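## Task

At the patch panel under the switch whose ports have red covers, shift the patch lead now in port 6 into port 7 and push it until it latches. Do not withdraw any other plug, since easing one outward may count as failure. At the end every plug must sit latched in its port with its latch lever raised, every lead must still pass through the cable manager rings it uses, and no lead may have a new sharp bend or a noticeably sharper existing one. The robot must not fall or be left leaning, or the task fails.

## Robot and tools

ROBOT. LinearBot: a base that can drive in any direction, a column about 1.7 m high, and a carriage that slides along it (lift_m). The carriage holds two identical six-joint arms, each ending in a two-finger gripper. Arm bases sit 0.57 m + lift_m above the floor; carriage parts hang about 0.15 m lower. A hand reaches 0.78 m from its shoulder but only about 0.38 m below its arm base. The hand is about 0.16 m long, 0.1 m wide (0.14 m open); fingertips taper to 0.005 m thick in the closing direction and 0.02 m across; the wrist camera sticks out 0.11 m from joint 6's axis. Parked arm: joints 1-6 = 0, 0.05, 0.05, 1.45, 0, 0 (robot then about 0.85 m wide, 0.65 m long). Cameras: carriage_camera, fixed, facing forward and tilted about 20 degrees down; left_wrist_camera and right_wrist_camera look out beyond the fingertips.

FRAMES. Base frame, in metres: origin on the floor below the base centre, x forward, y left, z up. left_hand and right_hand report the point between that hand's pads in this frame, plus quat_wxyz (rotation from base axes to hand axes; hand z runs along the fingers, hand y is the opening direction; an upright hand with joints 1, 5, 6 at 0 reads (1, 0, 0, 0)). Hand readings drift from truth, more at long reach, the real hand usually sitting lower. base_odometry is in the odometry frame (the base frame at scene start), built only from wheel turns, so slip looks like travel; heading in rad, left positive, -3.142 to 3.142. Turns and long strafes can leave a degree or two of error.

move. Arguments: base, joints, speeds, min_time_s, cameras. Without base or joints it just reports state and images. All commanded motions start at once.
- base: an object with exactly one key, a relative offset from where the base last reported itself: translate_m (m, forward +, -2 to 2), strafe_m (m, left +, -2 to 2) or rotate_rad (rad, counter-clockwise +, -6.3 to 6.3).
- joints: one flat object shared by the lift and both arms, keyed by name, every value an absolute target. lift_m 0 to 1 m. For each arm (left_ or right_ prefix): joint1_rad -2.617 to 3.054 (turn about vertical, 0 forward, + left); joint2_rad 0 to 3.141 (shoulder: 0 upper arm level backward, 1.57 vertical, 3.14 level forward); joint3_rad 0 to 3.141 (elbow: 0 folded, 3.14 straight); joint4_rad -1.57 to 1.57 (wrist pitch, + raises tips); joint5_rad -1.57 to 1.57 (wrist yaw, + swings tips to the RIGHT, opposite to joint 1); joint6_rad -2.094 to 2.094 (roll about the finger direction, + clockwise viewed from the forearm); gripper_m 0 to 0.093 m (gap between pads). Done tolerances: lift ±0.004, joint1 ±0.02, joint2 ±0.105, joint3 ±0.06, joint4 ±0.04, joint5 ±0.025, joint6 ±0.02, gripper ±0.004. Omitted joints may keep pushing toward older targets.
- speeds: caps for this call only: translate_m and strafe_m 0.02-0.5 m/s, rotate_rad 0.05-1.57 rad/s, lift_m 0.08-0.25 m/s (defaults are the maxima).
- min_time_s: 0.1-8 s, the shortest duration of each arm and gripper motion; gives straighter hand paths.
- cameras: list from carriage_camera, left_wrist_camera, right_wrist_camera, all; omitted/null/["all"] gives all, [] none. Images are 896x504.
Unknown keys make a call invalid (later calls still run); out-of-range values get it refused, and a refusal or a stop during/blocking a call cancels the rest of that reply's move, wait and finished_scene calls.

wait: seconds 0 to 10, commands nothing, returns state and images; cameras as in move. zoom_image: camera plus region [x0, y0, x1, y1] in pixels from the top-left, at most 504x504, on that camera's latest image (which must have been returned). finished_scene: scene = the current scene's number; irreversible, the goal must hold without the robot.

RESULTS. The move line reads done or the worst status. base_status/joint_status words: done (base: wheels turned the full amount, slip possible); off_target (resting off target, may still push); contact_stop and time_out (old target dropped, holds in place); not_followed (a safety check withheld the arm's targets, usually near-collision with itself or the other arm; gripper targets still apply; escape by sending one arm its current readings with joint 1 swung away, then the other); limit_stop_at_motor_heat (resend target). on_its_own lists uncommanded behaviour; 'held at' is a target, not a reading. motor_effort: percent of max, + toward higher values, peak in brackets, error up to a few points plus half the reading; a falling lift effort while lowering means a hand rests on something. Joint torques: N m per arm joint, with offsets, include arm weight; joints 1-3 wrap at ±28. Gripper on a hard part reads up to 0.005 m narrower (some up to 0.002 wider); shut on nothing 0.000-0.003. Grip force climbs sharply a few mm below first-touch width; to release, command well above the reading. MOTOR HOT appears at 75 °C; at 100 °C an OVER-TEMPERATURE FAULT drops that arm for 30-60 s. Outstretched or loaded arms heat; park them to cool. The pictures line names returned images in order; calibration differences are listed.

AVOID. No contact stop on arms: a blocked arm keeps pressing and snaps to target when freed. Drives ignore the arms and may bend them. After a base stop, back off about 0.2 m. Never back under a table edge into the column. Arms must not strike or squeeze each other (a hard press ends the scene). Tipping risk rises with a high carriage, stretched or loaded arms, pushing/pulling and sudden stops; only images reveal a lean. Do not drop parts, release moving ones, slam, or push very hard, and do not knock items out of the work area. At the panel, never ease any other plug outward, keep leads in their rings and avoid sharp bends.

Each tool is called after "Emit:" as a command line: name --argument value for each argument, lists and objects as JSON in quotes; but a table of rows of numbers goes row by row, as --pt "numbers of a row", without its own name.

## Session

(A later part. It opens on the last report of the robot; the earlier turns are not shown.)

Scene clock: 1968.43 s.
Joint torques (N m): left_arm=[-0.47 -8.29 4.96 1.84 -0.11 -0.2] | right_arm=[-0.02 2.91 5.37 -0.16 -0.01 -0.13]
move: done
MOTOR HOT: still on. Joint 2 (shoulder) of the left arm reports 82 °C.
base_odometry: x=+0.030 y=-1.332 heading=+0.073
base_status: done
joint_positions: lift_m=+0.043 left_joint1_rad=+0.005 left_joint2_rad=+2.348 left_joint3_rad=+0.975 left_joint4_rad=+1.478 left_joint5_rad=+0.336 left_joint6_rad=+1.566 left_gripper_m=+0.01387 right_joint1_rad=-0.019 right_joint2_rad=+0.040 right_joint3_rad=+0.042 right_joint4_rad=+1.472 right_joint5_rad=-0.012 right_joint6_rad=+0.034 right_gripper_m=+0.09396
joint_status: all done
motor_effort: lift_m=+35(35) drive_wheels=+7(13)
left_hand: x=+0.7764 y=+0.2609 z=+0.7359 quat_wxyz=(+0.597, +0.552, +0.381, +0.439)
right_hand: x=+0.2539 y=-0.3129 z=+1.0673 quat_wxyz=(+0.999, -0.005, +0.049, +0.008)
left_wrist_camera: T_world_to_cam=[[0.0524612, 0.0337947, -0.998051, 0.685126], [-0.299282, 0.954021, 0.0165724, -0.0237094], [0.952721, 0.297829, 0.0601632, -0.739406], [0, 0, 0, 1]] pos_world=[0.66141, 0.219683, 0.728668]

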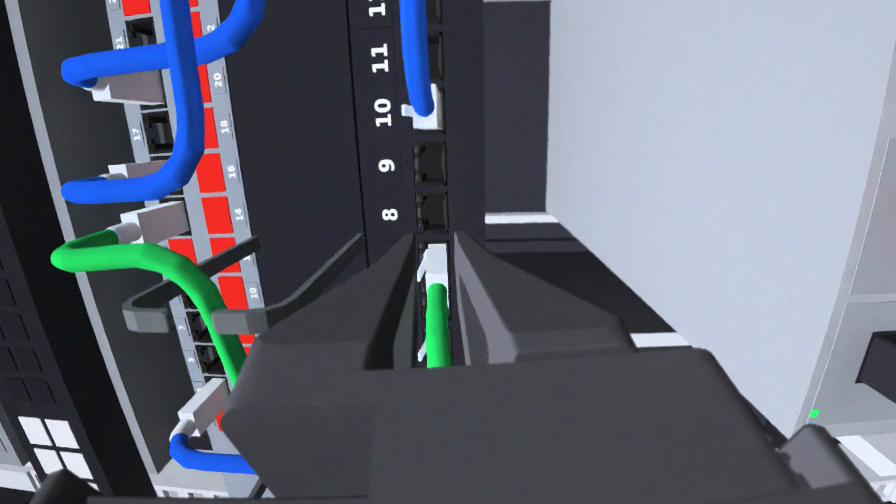

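Emit:
move --joints '{"left_gripper_m": 0.018}' --min_time_s 1.0 --cameras '[]'

Emit:
move --base '{"translate_m": -0.008}' --speeds '{"translate_m": 0.02}' --cameras '["left_wrist_camera"]'

Emit:
zoom_image --camera "left_wrist_camera" --region '[390, 200, 490, 300]'

Scene clock: 2237.80 s.
Joint torques (N m): left_arm=[-0.47 -8.29 5.01 1.88 -0.1 -0.2] | right_arm=[-0.12 2.99 5.38 -0.16 -0.01 -0.13]
move: done
MOTOR HOT: still on. Joint 2 (shoulder) of the left arm reports 85 °C.
base_odometry: x=+0.030 y=-1.332 heading=+0.073
base_status: not commanded
joint_positions: lift_m=+0.043 left_joint1_rad=+0.005 left_joint2_rad=+2.348 left_joint3_rad=+0.975 left_joint4_rad=+1.474 left_joint5_rad=+0.336 left_joint6_rad=+1.566 left_gripper_m=+0.01785 right_joint1_rad=-0.019 right_joint2_rad=+0.040 right_joint3_rad=+0.042 right_joint4_rad=+1.472 right_joint5_rad=-0.012 right_joint6_rad=+0.034 right_gripper_m=+0.09396
joint_status: all done
motor_effort: lift_m=+35(35) drive_wheels=+8(9)
left_hand: x=+0.7765 y=+0.2609 z=+0.7351 quat_wxyz=(+0.596, +0.553, +0.382, +0.438)
right_hand: x=+0.2539 y=-0.3129 z=+1.0673 quat_wxyz=(+0.999, -0.005, +0.049, +0.008)

Scene clock: 2238.67 s.
Joint torques (N m): left_arm=[-0.36 -8.18 4.97 1.95 -0.11 -0.2] | right_arm=[-0.21 2.76 5.18 -0.14 0.04 -0.14]
move: done
MOTOR HOT: still on. Joint 2 (shoulder) of the left arm reports 85 °C.
base_odometry: x=+0.023 y=-1.332 heading=+0.074
base_status: done
joint_positions: lift_m=+0.043 left_joint1_rad=+0.005 left_joint2_rad=+2.348 left_joint3_rad=+0.975 left_joint4_rad=+1.467 left_joint5_rad=+0.336 left_joint6_rad=+1.566 left_gripper_m=+0.01785 right_joint1_rad=-0.019 right_joint2_rad=+0.040 right_joint3_rad=+0.042 right_joint4_rad=+1.472 right_joint5_rad=-0.012 right_joint6_rad=+0.034 right_gripper_m=+0.09396
joint_status: not commanded
motor_effort: lift_m=+35(35) drive_wheels=+8(11)
left_hand: x=+0.7766 y=+0.2605 z=+0.7334 quat_wxyz=(+0.595, +0.555, +0.384, +0.436)
right_hand: x=+0.2540 y=-0.3129 z=+1.0673 quat_wxyz=(+0.999, -0.005, +0.049, +0.008)
left_wrist_camera: T_world_to_cam=[[0.0418007, 0.0337422, -0.998556, 0.691254], [-0.298395, 0.954238, 0.0197535, -0.0263349], [0.953527, 0.297139, 0.0499563, -0.732239], [0, 0, 0, 1]] pos_world=[0.661456, 0.219382, 0.727356]

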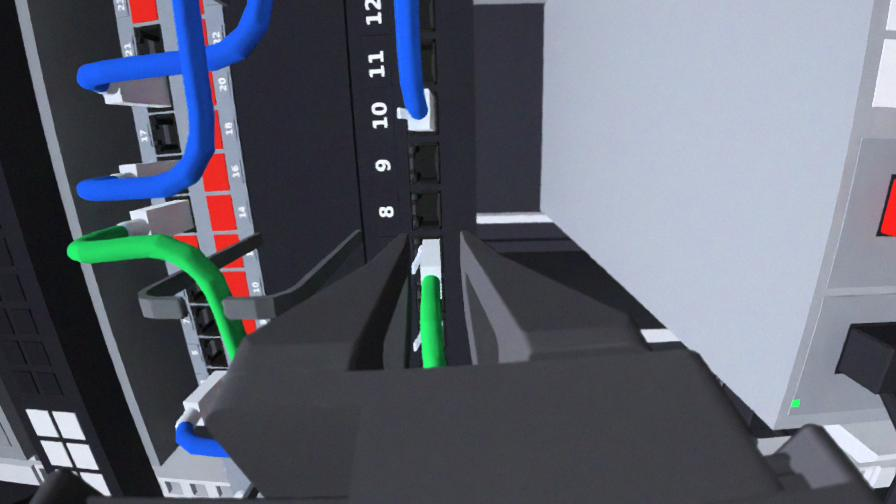

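Scaled by 5.040 (camera's finer frame: 1280x720).

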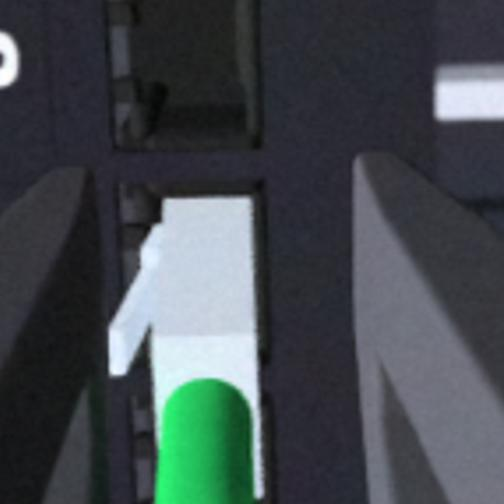

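Emit:
move --base '{"translate_m": -0.004}' --joints '{"left_joint4_rad": 1.486}' --speeds '{"translate_m": 0.02}' --min_time_s 0.8 --cameras '["left_wrist_camera"]'

Emit:
zoom_image --camera "left_wrist_camera" --region '[390, 200, 490, 300]'

Scene clock: 2259.73 s.
Joint torques (N m): left_arm=[-0.36 -8.31 4.97 2.07 -0.11 -0.2] | right_arm=[-0.27 3.1 5.42 -0.2 0.02 -0.14]
move: done
MOTOR HOT: still on. Joint 2 (shoulder) of the left arm reports 85 °C.
base_odometry: x=+0.019 y=-1.332 heading=+0.074
base_status: done
joint_positions: lift_m=+0.043 left_joint1_rad=+0.004 left_joint2_rad=+2.348 left_joint3_rad=+0.975 left_joint4_rad=+1.469 left_joint5_rad=+0.336 left_joint6_rad=+1.566 left_gripper_m=+0.01785 right_joint1_rad=-0.019 right_joint2_rad=+0.040 right_joint3_rad=+0.042 right_joint4_rad=+1.472 right_joint5_rad=-0.012 right_joint6_rad=+0.034 right_gripper_m=+0.09396
joint_status: all done
motor_effort: lift_m=+35(35) drive_wheels=+5(9)
left_hand: x=+0.7766 y=+0.2603 z=+0.7340 quat_wxyz=(+0.596, +0.554, +0.384, +0.437)
right_hand: x=+0.2540 y=-0.3129 z=+1.0673 quat_wxyz=(+0.999, -0.005, +0.049, +0.008)
left_wrist_camera: T_world_to_cam=[[0.044123, 0.033717, -0.998457, 0.689961], [-0.29804, 0.954363, 0.0190573, -0.0259088], [0.953533, 0.296739, 0.0521584, -0.733703], [0, 0, 0, 1]] pos_world=[0.661445, 0.219181, 0.727659]

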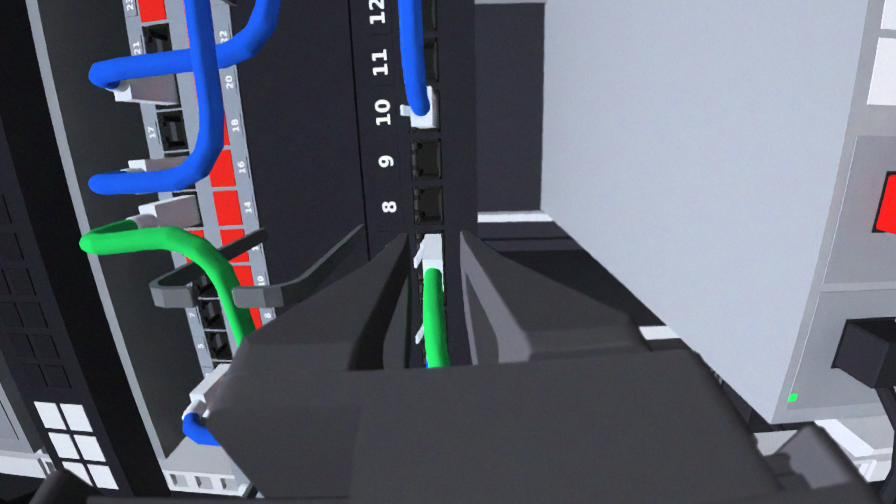

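Scaled by 5.040 (camera's finer frame: 1280x720).

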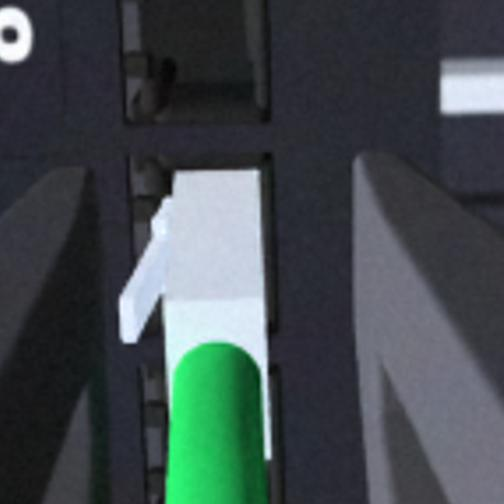

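Emit:
move --base '{"translate_m": -0.0015}' --joints '{"lift_m": 0.0436}' --speeds '{"translate_m": 0.02, "lift_m": 0.08}' --cameras '["left_wrist_camera"]'

Emit:
zoom_image --camera "left_wrist_camera" --region '[390, 200, 490, 300]'

Scene clock: 2294.23 s.
Joint torques (N m): left_arm=[-0.4 -8.24 4.97 1.98 -0.11 -0.19] | right_arm=[-0.08 2.96 5.23 -0.17 0.04 -0.13]
move: done
MOTOR HOT: still on. Joint 2 (shoulder) of the left arm reports 85 °C.
base_odometry: x=+0.018 y=-1.332 heading=+0.075
base_status: done
joint_positions: lift_m=+0.043 left_joint1_rad=+0.004 left_joint2_rad=+2.348 left_joint3_rad=+0.975 left_joint4_rad=+1.478 left_joint5_rad=+0.336 left_joint6_rad=+1.566 left_gripper_m=+0.01785 right_joint1_rad=-0.019 right_joint2_rad=+0.040 right_joint3_rad=+0.042 right_joint4_rad=+1.472 right_joint5_rad=-0.012 right_joint6_rad=+0.034 right_gripper_m=+0.09396
joint_status: all done
motor_effort: lift_m=+44(47) drive_wheels=+5(8)
left_hand: x=+0.7764 y=+0.2603 z=+0.7364 quat_wxyz=(+0.597, +0.553, +0.381, +0.439)
right_hand: x=+0.2540 y=-0.3129 z=+1.0678 quat_wxyz=(+0.999, -0.005, +0.049, +0.008)
left_wrist_camera: T_world_to_cam=[[0.0525021, 0.0337362, -0.998051, 0.685633], [-0.298193, 0.954362, 0.0165731, -0.0240652], [0.953061, 0.296741, 0.0601659, -0.739179], [0, 0, 0, 1]] pos_world=[0.661309, 0.219181, 0.729168]

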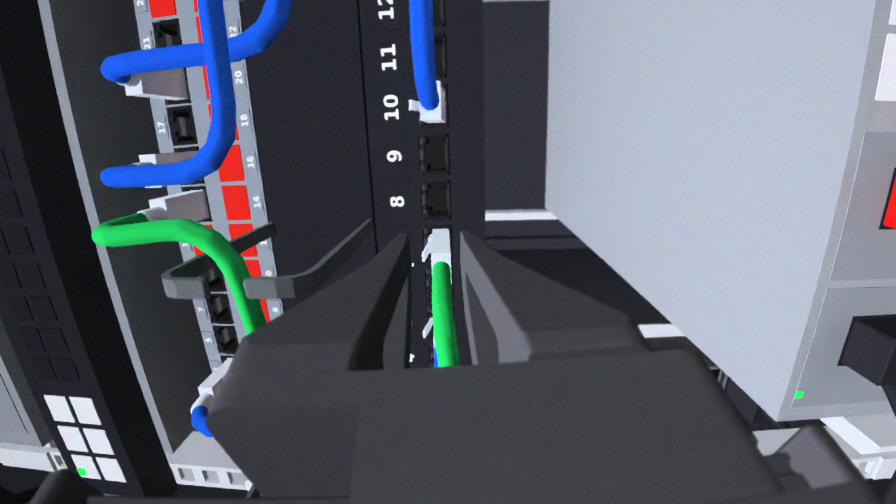

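Scaled by 5.040 (camera's finer frame: 1280x720).

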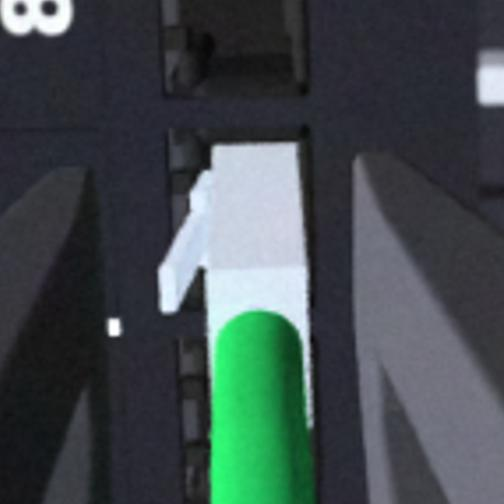

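Emit:
move --base '{"translate_m": 0.0025}' --joints '{"lift_m": 0.0424}' --speeds '{"translate_m": 0.02, "lift_m": 0.08}' --cameras '["left_wrist_camera"]'

Emit:
zoom_image --camera "left_wrist_camera" --region '[390, 200, 490, 300]'

Scene clock: 2334.47 s.
Joint torques (N m): left_arm=[-0.25 -8.35 5 1.99 -0.11 -0.2] | right_arm=[-0.18 3.14 5.23 -0.18 0.07 -0.16]
move: done
MOTOR HOT: still on. Joint 2 (shoulder) of the left arm reports 85 °C.
base_odometry: x=+0.020 y=-1.332 heading=+0.074
base_status: done
joint_positions: lift_m=+0.043 left_joint1_rad=+0.004 left_joint2_rad=+2.348 left_joint3_rad=+0.975 left_joint4_rad=+1.479 left_joint5_rad=+0.336 left_joint6_rad=+1.566 left_gripper_m=+0.01785 right_joint1_rad=-0.019 right_joint2_rad=+0.040 right_joint3_rad=+0.042 right_joint4_rad=+1.472 right_joint5_rad=-0.012 right_joint6_rad=+0.034 right_gripper_m=+0.09396
joint_status: all done
motor_effort: lift_m=+35(35) drive_wheels=-2(10)
left_hand: x=+0.7763 y=+0.2603 z=+0.7362 quat_wxyz=(+0.597, +0.552, +0.381, +0.439)
right_hand: x=+0.2539 y=-0.3129 z=+1.0673 quat_wxyz=(+0.999, -0.005, +0.049, +0.008)
left_wrist_camera: T_world_to_cam=[[0.0533224, 0.0337845, -0.998006, 0.684748], [-0.298194, 0.954365, 0.0163749, -0.0239163], [0.953015, 0.296727, 0.0609633, -0.739705], [0, 0, 0, 1]] pos_world=[0.661305, 0.219181, 0.728869]

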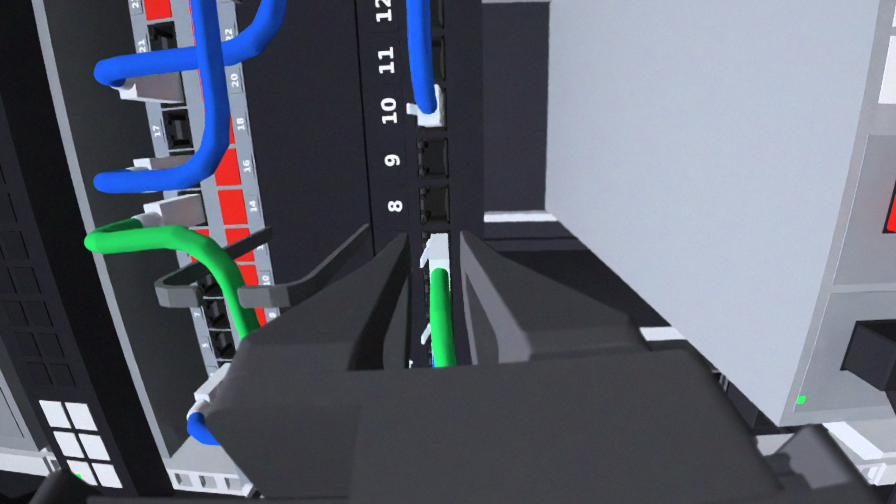

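Scaled by 5.040 (camera's finer frame: 1280x720).

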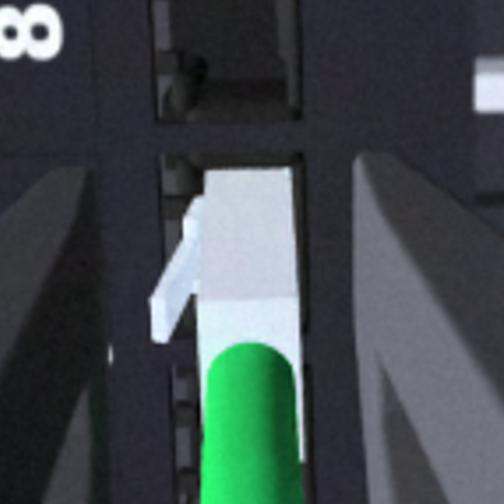

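Emit:
move --joints '{"lift_m": 0.0413, "left_gripper_m": 0.001}' --speeds '{"lift_m": 0.08}' --min_time_s 3.0 --cameras '["left_wrist_camera"]'

Emit:
zoom_image --camera "left_wrist_camera" --region '[390, 200, 490, 300]'

Scene clock: 2350.27 s.
Joint torques (N m): left_arm=[-0.38 -8.23 5 1.98 -0.1 -0.2] | right_arm=[-0.2 2.96 5.41 -0.15 0.06 -0.17]
move: off_target
MOTOR HOT: still on. Joint 2 (shoulder) of the left arm reports 85 °C.
base_odometry: x=+0.020 y=-1.332 heading=+0.074
base_status: not commanded
joint_positions: lift_m=+0.042 left_joint1_rad=+0.004 left_joint2_rad=+2.348 left_joint3_rad=+0.975 left_joint4_rad=+1.478 left_joint5_rad=+0.336 left_joint6_rad=+1.566 left_gripper_m=+0.00569 right_joint1_rad=-0.019 right_joint2_rad=+0.040 right_joint3_rad=+0.042 right_joint4_rad=+1.472 right_joint5_rad=-0.012 right_joint6_rad=+0.034 right_gripper_m=+0.09396
joint_status: left_gripper_m off_target (ended at +0.00570, target +0.00100); the others done
motor_effort: lift_m=+34(36) drive_wheels=-2(3)
left_hand: x=+0.7764 y=+0.2603 z=+0.7350 quat_wxyz=(+0.597, +0.553, +0.381, +0.439)
right_hand: x=+0.2541 y=-0.3129 z=+1.0662 quat_wxyz=(+0.999, -0.005, +0.049, +0.008)
left_wrist_camera: T_world_to_cam=[[0.0525021, 0.0337362, -0.998051, 0.684136], [-0.298193, 0.954362, 0.0165731, -0.0240404], [0.953061, 0.296741, 0.0601659, -0.739088], [0, 0, 0, 1]] pos_world=[0.661309, 0.219181, 0.727668]

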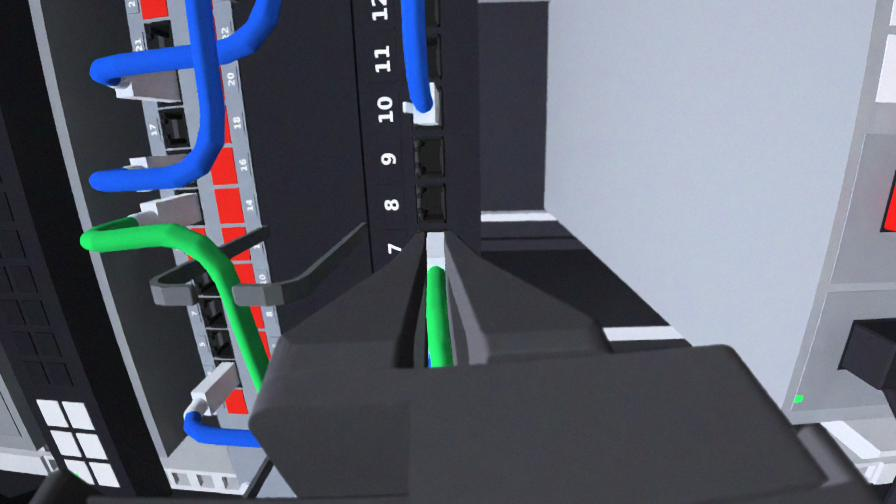

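Scaled by 5.040 (camera's finer frame: 1280x720).

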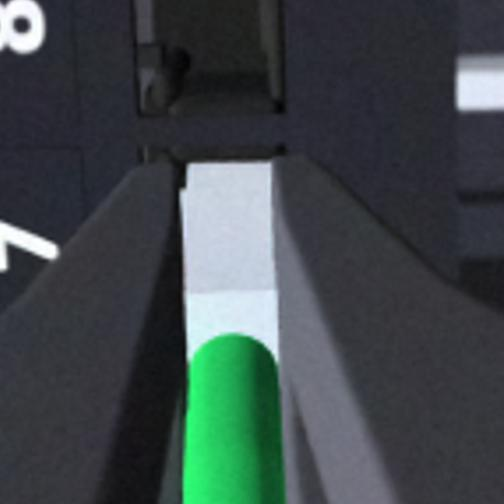

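Emit:
move --base '{"translate_m": 0.005}' --speeds '{"translate_m": 0.02}' --cameras '["left_wrist_camera"]'

Emit:
zoom_image --camera "left_wrist_camera" --region '[390, 200, 490, 300]'

Scene clock: 2365.37 s.
Joint torques (N m): left_arm=[-0.47 -8.29 6.13 1.76 -0.16 -0.19] | right_arm=[0.05 2.96 5.2 -0.14 0 -0.13]
move: done
MOTOR HOT: still on. Joint 2 (shoulder) of the left arm reports 85 °C.
base_odometry: x=+0.025 y=-1.332 heading=+0.074
base_status: done
joint_positions: lift_m=+0.042 left_joint1_rad=+0.005 left_joint2_rad=+2.348 left_joint3_rad=+0.958 left_joint4_rad=+1.501 left_joint5_rad=+0.340 left_joint6_rad=+1.566 left_gripper_m=+0.00568 right_joint1_rad=-0.019 right_joint2_rad=+0.040 right_joint3_rad=+0.042 right_joint4_rad=+1.472 right_joint5_rad=-0.012 right_joint6_rad=+0.034 right_gripper_m=+0.09396
joint_status: not commanded
motor_effort: lift_m=+34(34) drive_wheels=+8(11)
left_hand: x=+0.7722 y=+0.2598 z=+0.7347 quat_wxyz=(+0.599, +0.552, +0.378, +0.440)
right_hand: x=+0.2542 y=-0.3129 z=+1.0662 quat_wxyz=(+0.999, -0.005, +0.049, +0.008)
left_wrist_camera: T_world_to_cam=[[0.059075, 0.0340035, -0.997674, 0.678715], [-0.295016, 0.955373, 0.0150931, -0.0265137], [0.953664, 0.293438, 0.0664702, -0.739248], [0, 0, 0, 1]] pos_world=[0.657077, 0.219175, 0.726675]

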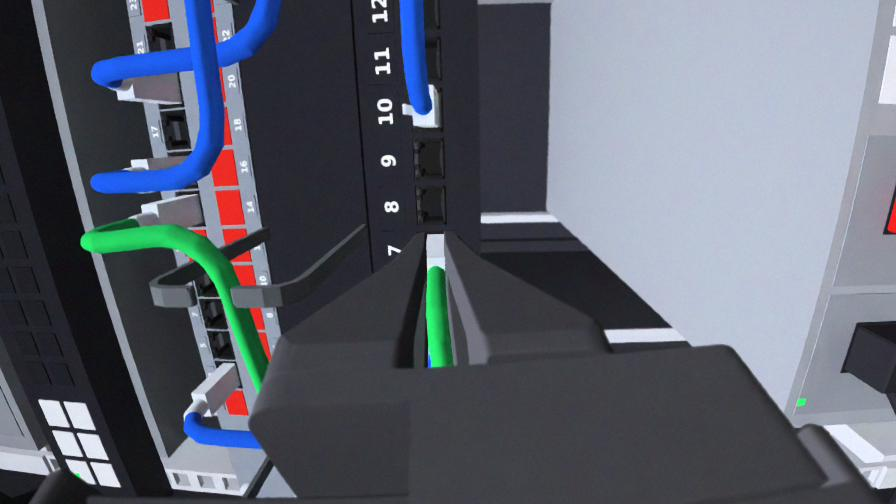

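Scaled by 5.040 (camera's finer frame: 1280x720).

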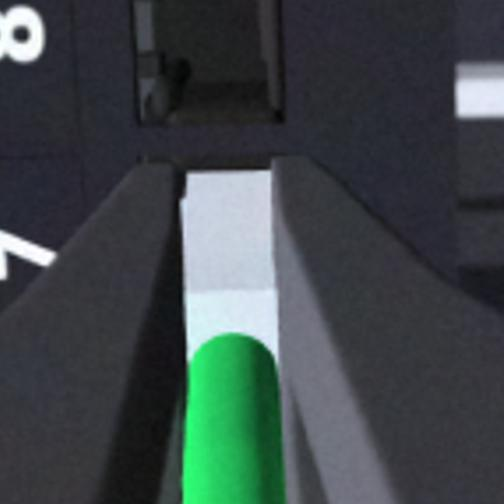

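Emit:
move --joints '{"lift_m": 0.0428}' --speeds '{"lift_m": 0.08}' --cameras '[]'

Emit:
move --base '{"translate_m": 0.002}' --speeds '{"translate_m": 0.02}' --cameras '["left_wrist_camera"]'

Emit:
zoom_image --camera "left_wrist_camera" --region '[390, 200, 490, 300]'

Scene clock: 2402.90 s.
Joint torques (N m): left_arm=[-0.42 -8.24 6.34 1.77 -0.16 -0.19] | right_arm=[-0.09 2.91 5.37 -0.16 -0.02 -0.15]
move: done
MOTOR HOT: still on. Joint 2 (shoulder) of the left arm reports 85 °C.
base_odometry: x=+0.025 y=-1.332 heading=+0.074
base_status: not commanded
joint_positions: lift_m=+0.042 left_joint1_rad=+0.005 left_joint2_rad=+2.348 left_joint3_rad=+0.958 left_joint4_rad=+1.499 left_joint5_rad=+0.340 left_joint6_rad=+1.566 left_gripper_m=+0.00568 right_joint1_rad=-0.019 right_joint2_rad=+0.040 right_joint3_rad=+0.042 right_joint4_rad=+1.472 right_joint5_rad=-0.012 right_joint6_rad=+0.034 right_gripper_m=+0.09396
joint_status: all done
motor_effort: lift_m=+44(45) drive_wheels=+8(8)
left_hand: x=+0.7723 y=+0.2598 z=+0.7350 quat_wxyz=(+0.599, +0.552, +0.379, +0.439)
right_hand: x=+0.2542 y=-0.3129 z=+1.0668 quat_wxyz=(+0.999, -0.005, +0.049, +0.008)

Scene clock: 2403.47 s.
Joint torques (N m): left_arm=[-0.57 -8.13 6.94 1.66 -0.18 -0.19] | right_arm=[-0.06 2.85 5.38 -0.22 -0.02 -0.11]
move: done
MOTOR HOT: still on. Joint 2 (shoulder) of the left arm reports 85 °C.
base_odometry: x=+0.027 y=-1.332 heading=+0.073
base_status: done
joint_positions: lift_m=+0.042 left_joint1_rad=+0.006 left_joint2_rad=+2.348 left_joint3_rad=+0.952 left_joint4_rad=+1.507 left_joint5_rad=+0.342 left_joint6_rad=+1.566 left_gripper_m=+0.00568 right_joint1_rad=-0.019 right_joint2_rad=+0.040 right_joint3_rad=+0.042 right_joint4_rad=+1.473 right_joint5_rad=-0.012 right_joint6_rad=+0.034 right_gripper_m=+0.09396
joint_status: not commanded
motor_effort: lift_m=+44(44) drive_wheels=+7(12)
left_hand: x=+0.7707 y=+0.2602 z=+0.7347 quat_wxyz=(+0.599, +0.552, +0.378, +0.440)
right_hand: x=+0.2539 y=-0.3129 z=+1.0669 quat_wxyz=(+0.999, -0.005, +0.048, +0.008)
left_wrist_camera: T_world_to_cam=[[0.0591176, 0.034248, -0.997663, 0.678703], [-0.293916, 0.955707, 0.0153914, -0.0284725], [0.954001, 0.292319, 0.0665652, -0.737911], [0, 0, 0, 1]] pos_world=[0.655476, 0.219673, 0.726675]

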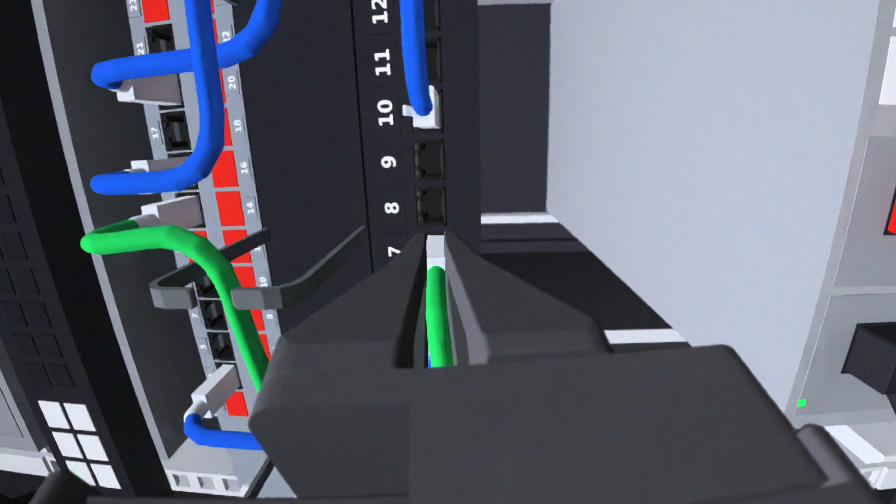

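Scaled by 5.040 (camera's finer frame: 1280x720).

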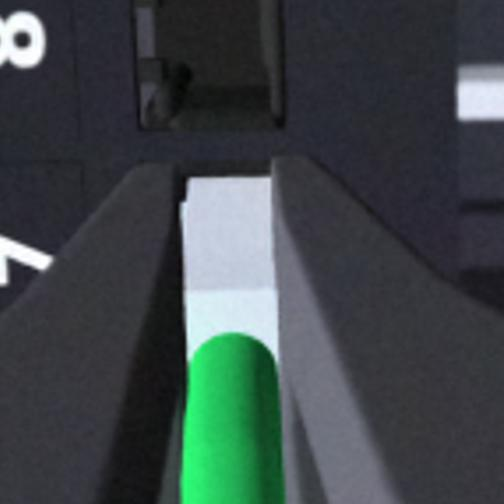

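Emit:
move --base '{"translate_m": 0.004}' --joints '{"lift_m": 0.0436}' --speeds '{"translate_m": 0.02, "lift_m": 0.08}' --cameras '["left_wrist_camera"]'

Emit:
zoom_image --camera "left_wrist_camera" --region '[390, 200, 490, 300]'

Scene clock: 2531.73 s.
Joint torques (N m): left_arm=[-0.81 -8.16 7.88 1.51 -0.3 -0.2] | right_arm=[-0.31 2.92 5.35 -0.22 0.02 -0.14]
move: done
MOTOR HOT: still on. Joint 2 (shoulder) of the left arm reports 85 °C.
base_odometry: x=+0.030 y=-1.332 heading=+0.073
base_status: done
joint_positions: lift_m=+0.043 left_joint1_rad=+0.009 left_joint2_rad=+2.348 left_joint3_rad=+0.940 left_joint4_rad=+1.522 left_joint5_rad=+0.351 left_joint6_rad=+1.566 left_gripper_m=+0.00569 right_joint1_rad=-0.019 right_joint2_rad=+0.040 right_joint3_rad=+0.042 right_joint4_rad=+1.473 right_joint5_rad=-0.012 right_joint6_rad=+0.034 right_gripper_m=+0.09396
joint_status: all done
motor_effort: lift_m=+45(49) drive_wheels=+8(14)
left_hand: x=+0.7675 y=+0.2604 z=+0.7348 quat_wxyz=(+0.601, +0.553, +0.375, +0.439)
right_hand: x=+0.2539 y=-0.3129 z=+1.0676 quat_wxyz=(+0.999, -0.005, +0.048, +0.008)
left_wrist_camera: T_world_to_cam=[[0.0620288, 0.0349468, -0.997462, 0.676473], [-0.288627, 0.957315, 0.0155915, -0.0342434], [0.95543, 0.286928, 0.0694677, -0.736845], [0, 0, 0, 1]] pos_world=[0.652159, 0.220562, 0.726477]

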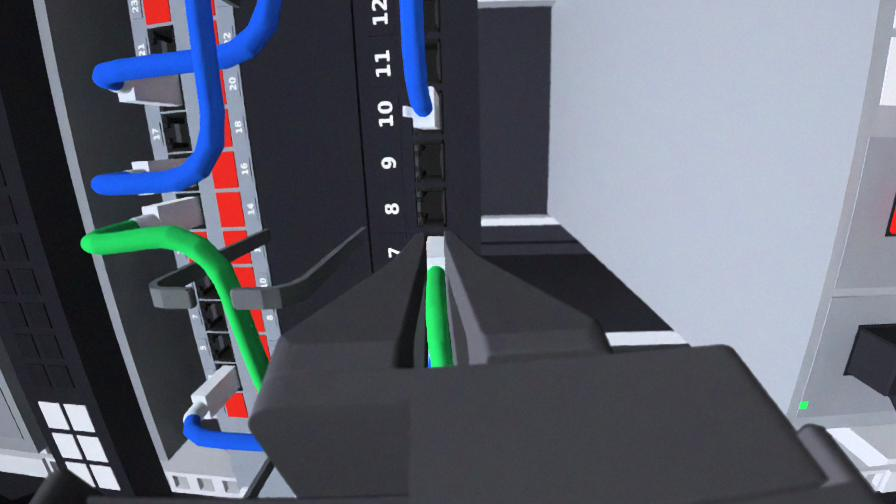

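Scaled by 5.040 (camera's finer frame: 1280x720).

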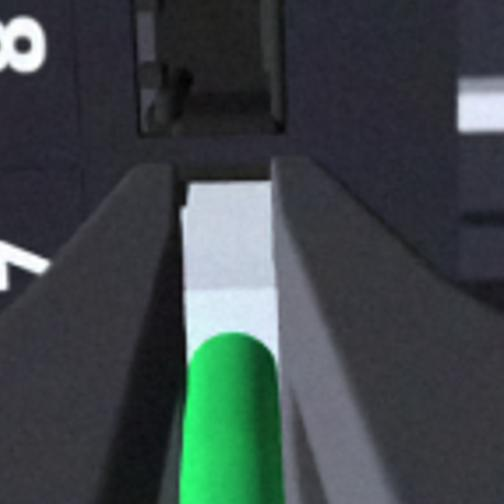

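Emit:
move --base '{"translate_m": -0.009}' --joints '{"lift_m": 0.0424}' --speeds '{"translate_m": 0.02, "lift_m": 0.08}' --cameras '["left_wrist_camera"]'

Emit:
zoom_image --camera "left_wrist_camera" --region '[390, 200, 490, 300]'

Scene clock: 2759.10 s.
Joint torques (N m): left_arm=[-0.43 -8.27 5.45 1.96 -0.06 -0.19] | right_arm=[-0.14 2.97 5.38 -0.21 0.02 -0.08]
move: done
MOTOR HOT: still on. Joint 2 (shoulder) of the left arm reports 85 °C.
base_odometry: x=+0.021 y=-1.333 heading=+0.073
base_status: done
joint_positions: lift_m=+0.043 left_joint1_rad=+0.006 left_joint2_rad=+2.348 left_joint3_rad=+0.969 left_joint4_rad=+1.481 left_joint5_rad=+0.333 left_joint6_rad=+1.566 left_gripper_m=+0.00568 right_joint1_rad=-0.019 right_joint2_rad=+0.040 right_joint3_rad=+0.042 right_joint4_rad=+1.473 right_joint5_rad=-0.012 right_joint6_rad=+0.034 right_gripper_m=+0.09396
joint_status: all done
motor_effort: lift_m=+36(36) drive_wheels=+5(8)
left_hand: x=+0.7754 y=+0.2616 z=+0.7349 quat_wxyz=(+0.596, +0.552, +0.383, +0.440)
right_hand: x=+0.2540 y=-0.3129 z=+1.0672 quat_wxyz=(+0.999, -0.005, +0.049, +0.008)
left_wrist_camera: T_world_to_cam=[[0.050127, 0.0336867, -0.998175, 0.686017], [-0.302533, 0.952988, 0.0169689, -0.0221666], [0.95182, 0.30113, 0.0579617, -0.737132], [0, 0, 0, 1]] pos_world=[0.660523, 0.219988, 0.727866]

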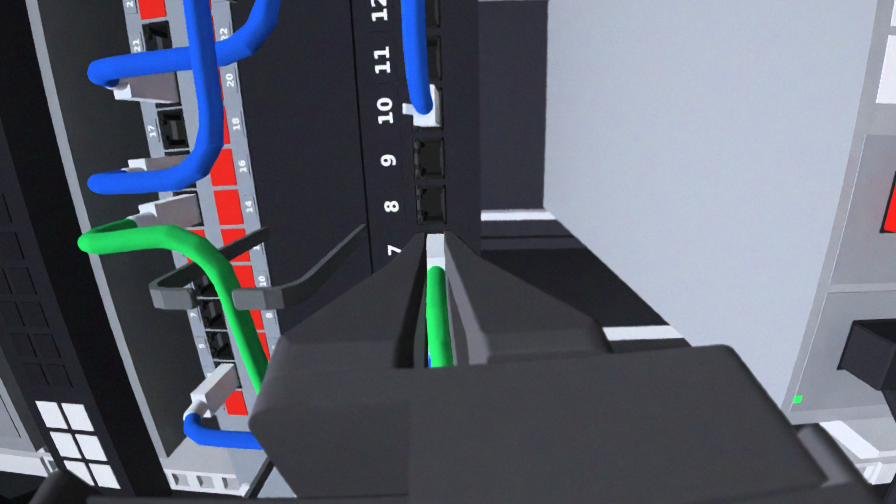

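Scaled by 5.040 (camera's finer frame: 1280x720).

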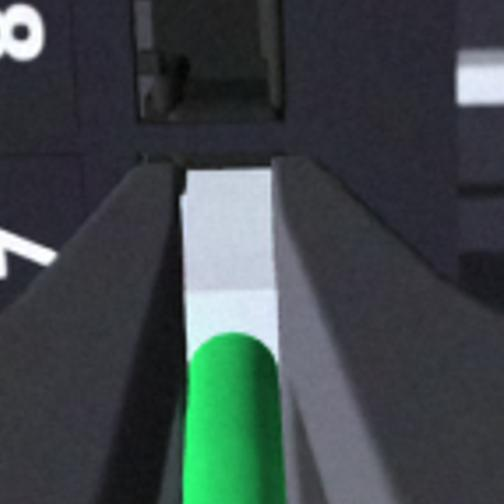

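Emit:
move --joints '{"left_gripper_m": 0.018}' --min_time_s 2.0 --cameras '["left_wrist_camera"]'

Emit:
zoom_image --camera "left_wrist_camera" --region '[390, 200, 490, 300]'

Scene clock: 2768.63 s.
Joint torques (N m): left_arm=[-0.55 -8.29 5.44 1.96 -0.09 -0.2] | right_arm=[-0.18 2.91 5.34 -0.19 0.01 -0.11]
move: done
MOTOR HOT: still on. Joint 2 (shoulder) of the left arm reports 85 °C.
base_odometry: x=+0.021 y=-1.333 heading=+0.073
base_status: not commanded
joint_positions: lift_m=+0.043 left_joint1_rad=+0.006 left_joint2_rad=+2.348 left_joint3_rad=+0.969 left_joint4_rad=+1.481 left_joint5_rad=+0.333 left_joint6_rad=+1.566 left_gripper_m=+0.01787 right_joint1_rad=-0.019 right_joint2_rad=+0.040 right_joint3_rad=+0.042 right_joint4_rad=+1.473 right_joint5_rad=-0.012 right_joint6_rad=+0.034 right_gripper_m=+0.09396
joint_status: all done
motor_effort: lift_m=+36(36) drive_wheels=+7(8)
left_hand: x=+0.7754 y=+0.2616 z=+0.7349 quat_wxyz=(+0.596, +0.552, +0.383, +0.440)
right_hand: x=+0.2540 y=-0.3129 z=+1.0672 quat_wxyz=(+0.999, -0.005, +0.049, +0.008)
left_wrist_camera: T_world_to_cam=[[0.050127, 0.0336867, -0.998175, 0.686017], [-0.302533, 0.952988, 0.0169689, -0.0221666], [0.95182, 0.30113, 0.0579617, -0.737132], [0, 0, 0, 1]] pos_world=[0.660523, 0.219988, 0.727866]

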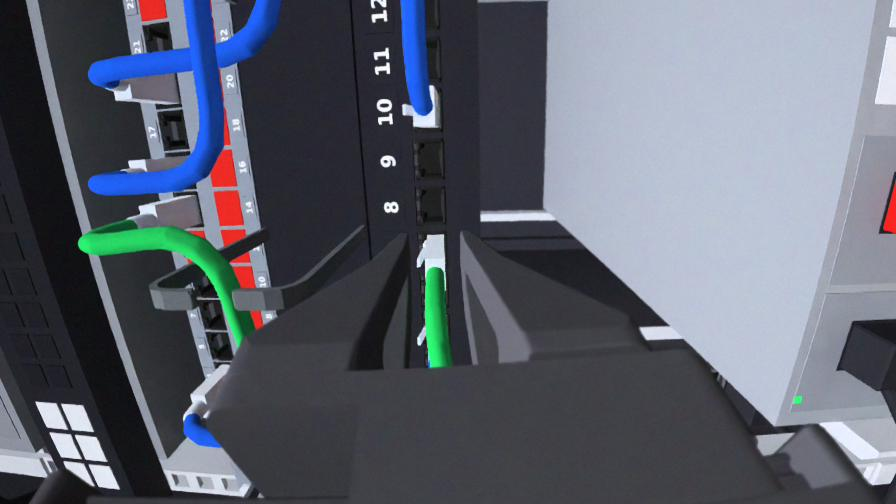

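Scaled by 5.040 (camera's finer frame: 1280x720).

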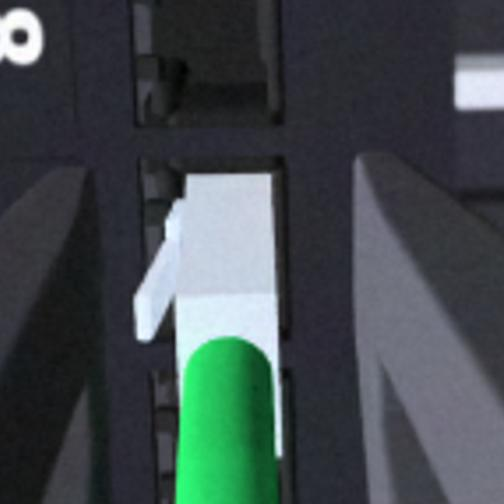

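Emit:
move --base '{"translate_m": 0.005}' --joints '{"lift_m": 0.0428}' --speeds '{"translate_m": 0.02, "lift_m": 0.08}' --cameras '["left_wrist_camera"]'

Emit:
zoom_image --camera "left_wrist_camera" --region '[390, 200, 490, 300]'

Scene clock: 2785.07 s.
Joint torques (N m): left_arm=[-0.43 -8.28 5.44 1.98 -0.07 -0.19] | right_arm=[-0.08 2.85 5.46 -0.11 0.07 -0.14]
move: done
MOTOR HOT: still on. Joint 2 (shoulder) of the left arm reports 86 °C.
base_odometry: x=+0.026 y=-1.333 heading=+0.072
base_status: done
joint_positions: lift_m=+0.043 left_joint1_rad=+0.005 left_joint2_rad=+2.348 left_joint3_rad=+0.969 left_joint4_rad=+1.480 left_joint5_rad=+0.333 left_joint6_rad=+1.566 left_gripper_m=+0.01787 right_joint1_rad=-0.019 right_joint2_rad=+0.040 right_joint3_rad=+0.042 right_joint4_rad=+1.473 right_joint5_rad=-0.012 right_joint6_rad=+0.034 right_gripper_m=+0.09396
joint_status: all done
motor_effort: lift_m=+40(41) drive_wheels=-7(10)
left_hand: x=+0.7754 y=+0.2612 z=+0.7346 quat_wxyz=(+0.596, +0.553, +0.383, +0.439)
right_hand: x=+0.2540 y=-0.3129 z=+1.0672 quat_wxyz=(+0.999, -0.005, +0.049, +0.008)
left_wrist_camera: T_world_to_cam=[[0.0489867, 0.0336936, -0.998231, 0.686723], [-0.301721, 0.953238, 0.0173684, -0.0227888], [0.952137, 0.300337, 0.056862, -0.736179], [0, 0, 0, 1]] pos_world=[0.660427, 0.219686, 0.727765]

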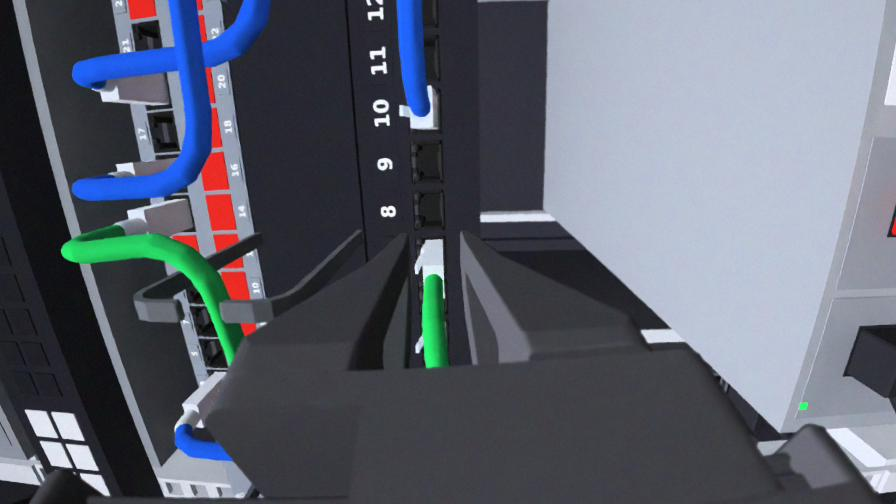

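Scaled by 5.040 (camera's finer frame: 1280x720).

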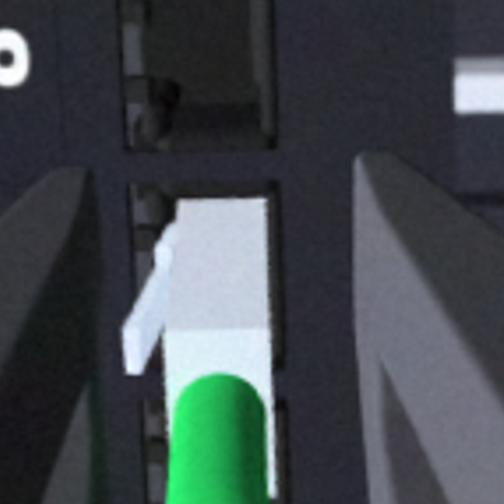

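Emit:
move --base '{"translate_m": 0.003}' --joints '{"lift_m": 0.0438}' --speeds '{"translate_m": 0.02, "lift_m": 0.08}' --cameras '["left_wrist_camera"]'

Emit:
zoom_image --camera "left_wrist_camera" --region '[390, 200, 490, 300]'

Scene clock: 2813.70 s.
Joint torques (N m): left_arm=[-0.32 -8.27 5.46 1.98 -0.09 -0.21] | right_arm=[-0.14 3.03 5.27 -0.14 0.01 -0.09]
move: done
MOTOR HOT: still on. Joint 2 (shoulder) of the left arm reports 86 °C.
base_odometry: x=+0.029 y=-1.333 heading=+0.071
base_status: done
joint_positions: lift_m=+0.043 left_joint1_rad=+0.004 left_joint2_rad=+2.348 left_joint3_rad=+0.969 left_joint4_rad=+1.479 left_joint5_rad=+0.333 left_joint6_rad=+1.566 left_gripper_m=+0.01787 right_joint1_rad=-0.019 right_joint2_rad=+0.040 right_joint3_rad=+0.042 right_joint4_rad=+1.473 right_joint5_rad=-0.012 right_joint6_rad=+0.034 right_gripper_m=+0.09396
joint_status: all done
motor_effort: lift_m=+44(48) drive_wheels=-6(13)
left_hand: x=+0.7754 y=+0.2606 z=+0.7351 quat_wxyz=(+0.596, +0.553, +0.383, +0.439)
right_hand: x=+0.2538 y=-0.3129 z=+1.0680 quat_wxyz=(+0.999, -0.005, +0.048, +0.008)
left_wrist_camera: T_world_to_cam=[[0.0482021, 0.0335872, -0.998273, 0.68781], [-0.300601, 0.953588, 0.0175691, -0.0232816], [0.952531, 0.299235, 0.0560613, -0.735495], [0, 0, 0, 1]] pos_world=[0.66043, 0.219185, 0.728264]

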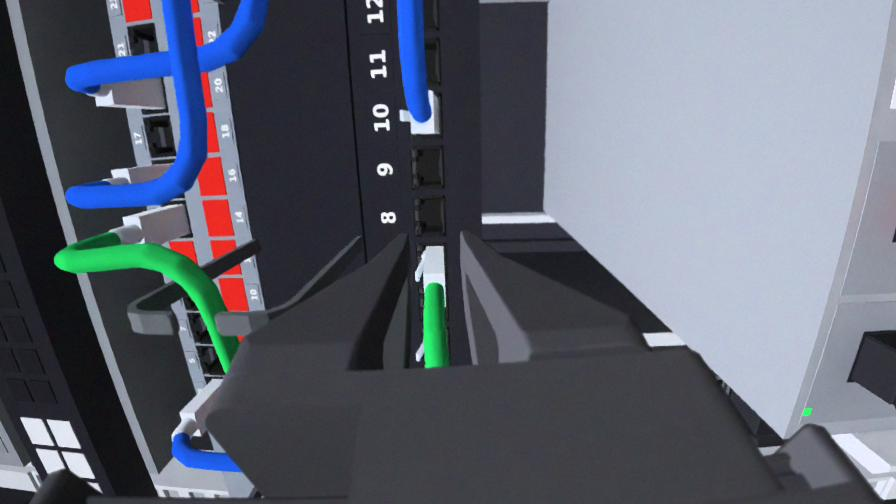

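Scaled by 5.040 (camera's finer frame: 1280x720).

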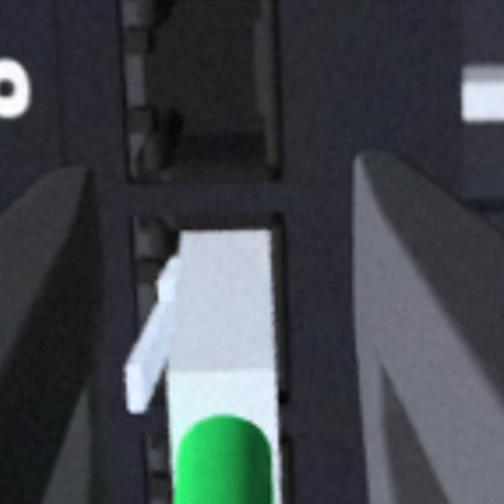

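Emit:
move --joints '{"lift_m": 0.0444, "left_gripper_m": 0.001}' --speeds '{"lift_m": 0.08}' --min_time_s 3.0 --cameras '["left_wrist_camera"]'

Emit:
zoom_image --camera "left_wrist_camera" --region '[390, 200, 490, 300]'

Scene clock: 2835.63 s.
Joint torques (N m): left_arm=[-0.32 -8.29 5.45 1.96 -0.07 -0.19] | right_arm=[-0.02 3.28 5.38 -0.16 0.03 -0.11]
move: off_target
MOTOR HOT: still on. Joint 2 (shoulder) of the left arm reports 86 °C.
base_odometry: x=+0.029 y=-1.333 heading=+0.071
base_status: not commanded
joint_positions: lift_m=+0.044 left_joint1_rad=+0.004 left_joint2_rad=+2.348 left_joint3_rad=+0.969 left_joint4_rad=+1.480 left_joint5_rad=+0.333 left_joint6_rad=+1.566 left_gripper_m=+0.00616 right_joint1_rad=-0.019 right_joint2_rad=+0.040 right_joint3_rad=+0.042 right_joint4_rad=+1.473 right_joint5_rad=-0.012 right_joint6_rad=+0.034 right_gripper_m=+0.09396
joint_status: left_gripper_m off_target (ended at +0.00618, target +0.00100); the others done
motor_effort: lift_m=+45(48) drive_wheels=+8(10)
left_hand: x=+0.7754 y=+0.2606 z=+0.7359 quat_wxyz=(+0.596, +0.553, +0.383, +0.439)
right_hand: x=+0.2538 y=-0.3129 z=+1.0685 quat_wxyz=(+0.999, -0.005, +0.048, +0.008)
left_wrist_camera: T_world_to_cam=[[0.049373, 0.0335392, -0.998217, 0.687712], [-0.300628, 0.953587, 0.0171703, -0.0230172], [0.952463, 0.299244, 0.0571642, -0.736195], [0, 0, 0, 1]] pos_world=[0.660324, 0.219186, 0.728965]

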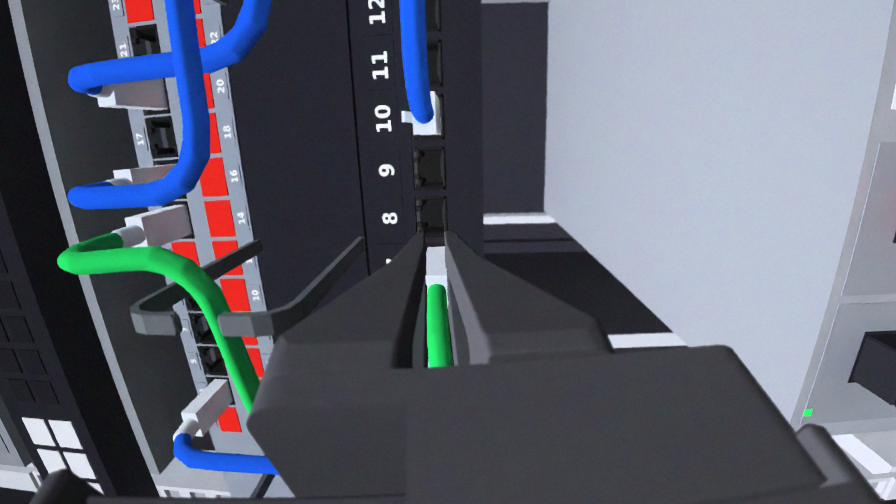

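Scaled by 5.040 (camera's finer frame: 1280x720).

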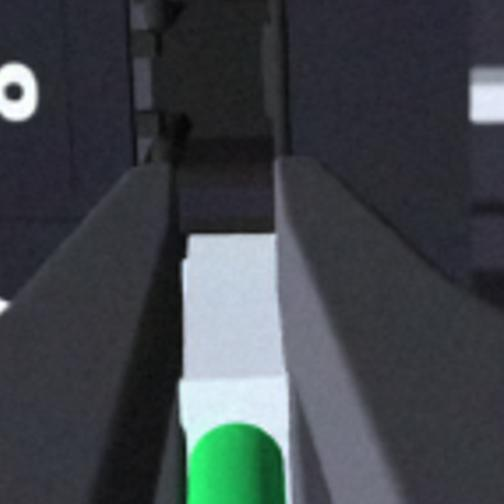

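Emit:
move --base '{"translate_m": 0.006}' --speeds '{"translate_m": 0.02}' --cameras '["left_wrist_camera"]'

Emit:
zoom_image --camera "left_wrist_camera" --region '[390, 200, 490, 300]'

Scene clock: 2842.80 s.
Joint torques (N m): left_arm=[-0.55 -8.14 7.06 1.66 -0.21 -0.19] | right_arm=[-0.13 2.8 5.27 -0.21 0.06 -0.13]
move: done
MOTOR HOT: still on. Joint 2 (shoulder) of the left arm reports 86 °C.
base_odometry: x=+0.035 y=-1.333 heading=+0.071
base_status: done
joint_positions: lift_m=+0.044 left_joint1_rad=+0.007 left_joint2_rad=+2.348 left_joint3_rad=+0.950 left_joint4_rad=+1.508 left_joint5_rad=+0.343 left_joint6_rad=+1.566 left_gripper_m=+0.00616 right_joint1_rad=-0.019 right_joint2_rad=+0.040 right_joint3_rad=+0.042 right_joint4_rad=+1.473 right_joint5_rad=-0.012 right_joint6_rad=+0.034 right_gripper_m=+0.09396
joint_status: not commanded
motor_effort: lift_m=+45(45) drive_wheels=+9(12)
left_hand: x=+0.7702 y=+0.2603 z=+0.7356 quat_wxyz=(+0.599, +0.553, +0.378, +0.439)
right_hand: x=+0.2537 y=-0.3129 z=+1.0685 quat_wxyz=(+0.999, -0.005, +0.048, +0.008)
left_wrist_camera: T_world_to_cam=[[0.057645, 0.0342869, -0.997748, 0.680845], [-0.293594, 0.955798, 0.0158829, -0.0294432], [0.954191, 0.292017, 0.0651634, -0.736513], [0, 0, 0, 1]] pos_world=[0.654882, 0.219872, 0.727773]

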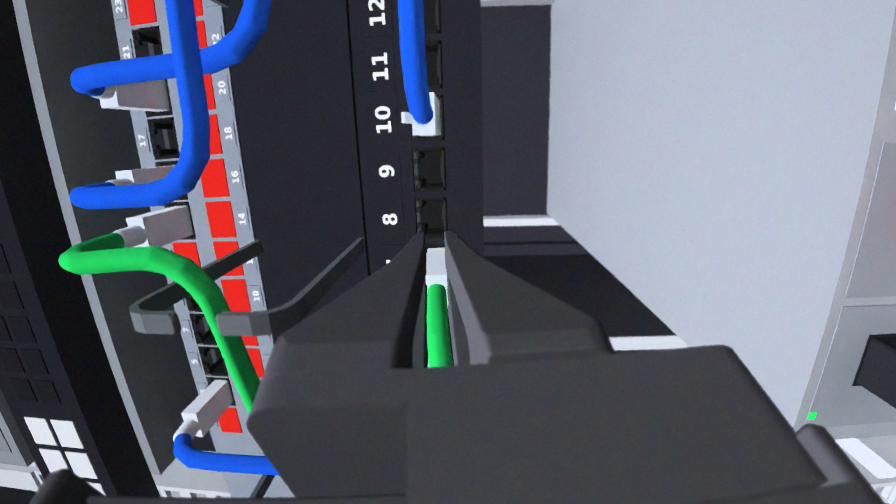

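Scaled by 5.040 (camera's finer frame: 1280x720).

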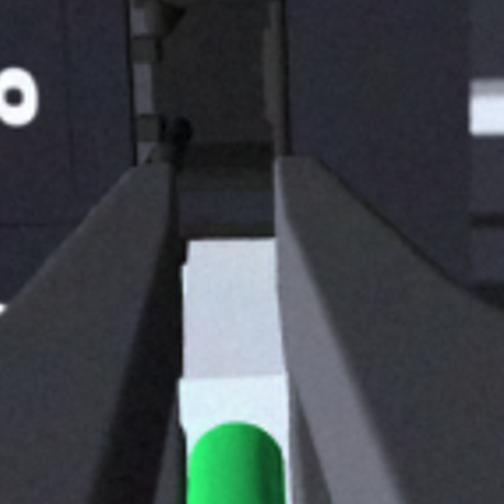

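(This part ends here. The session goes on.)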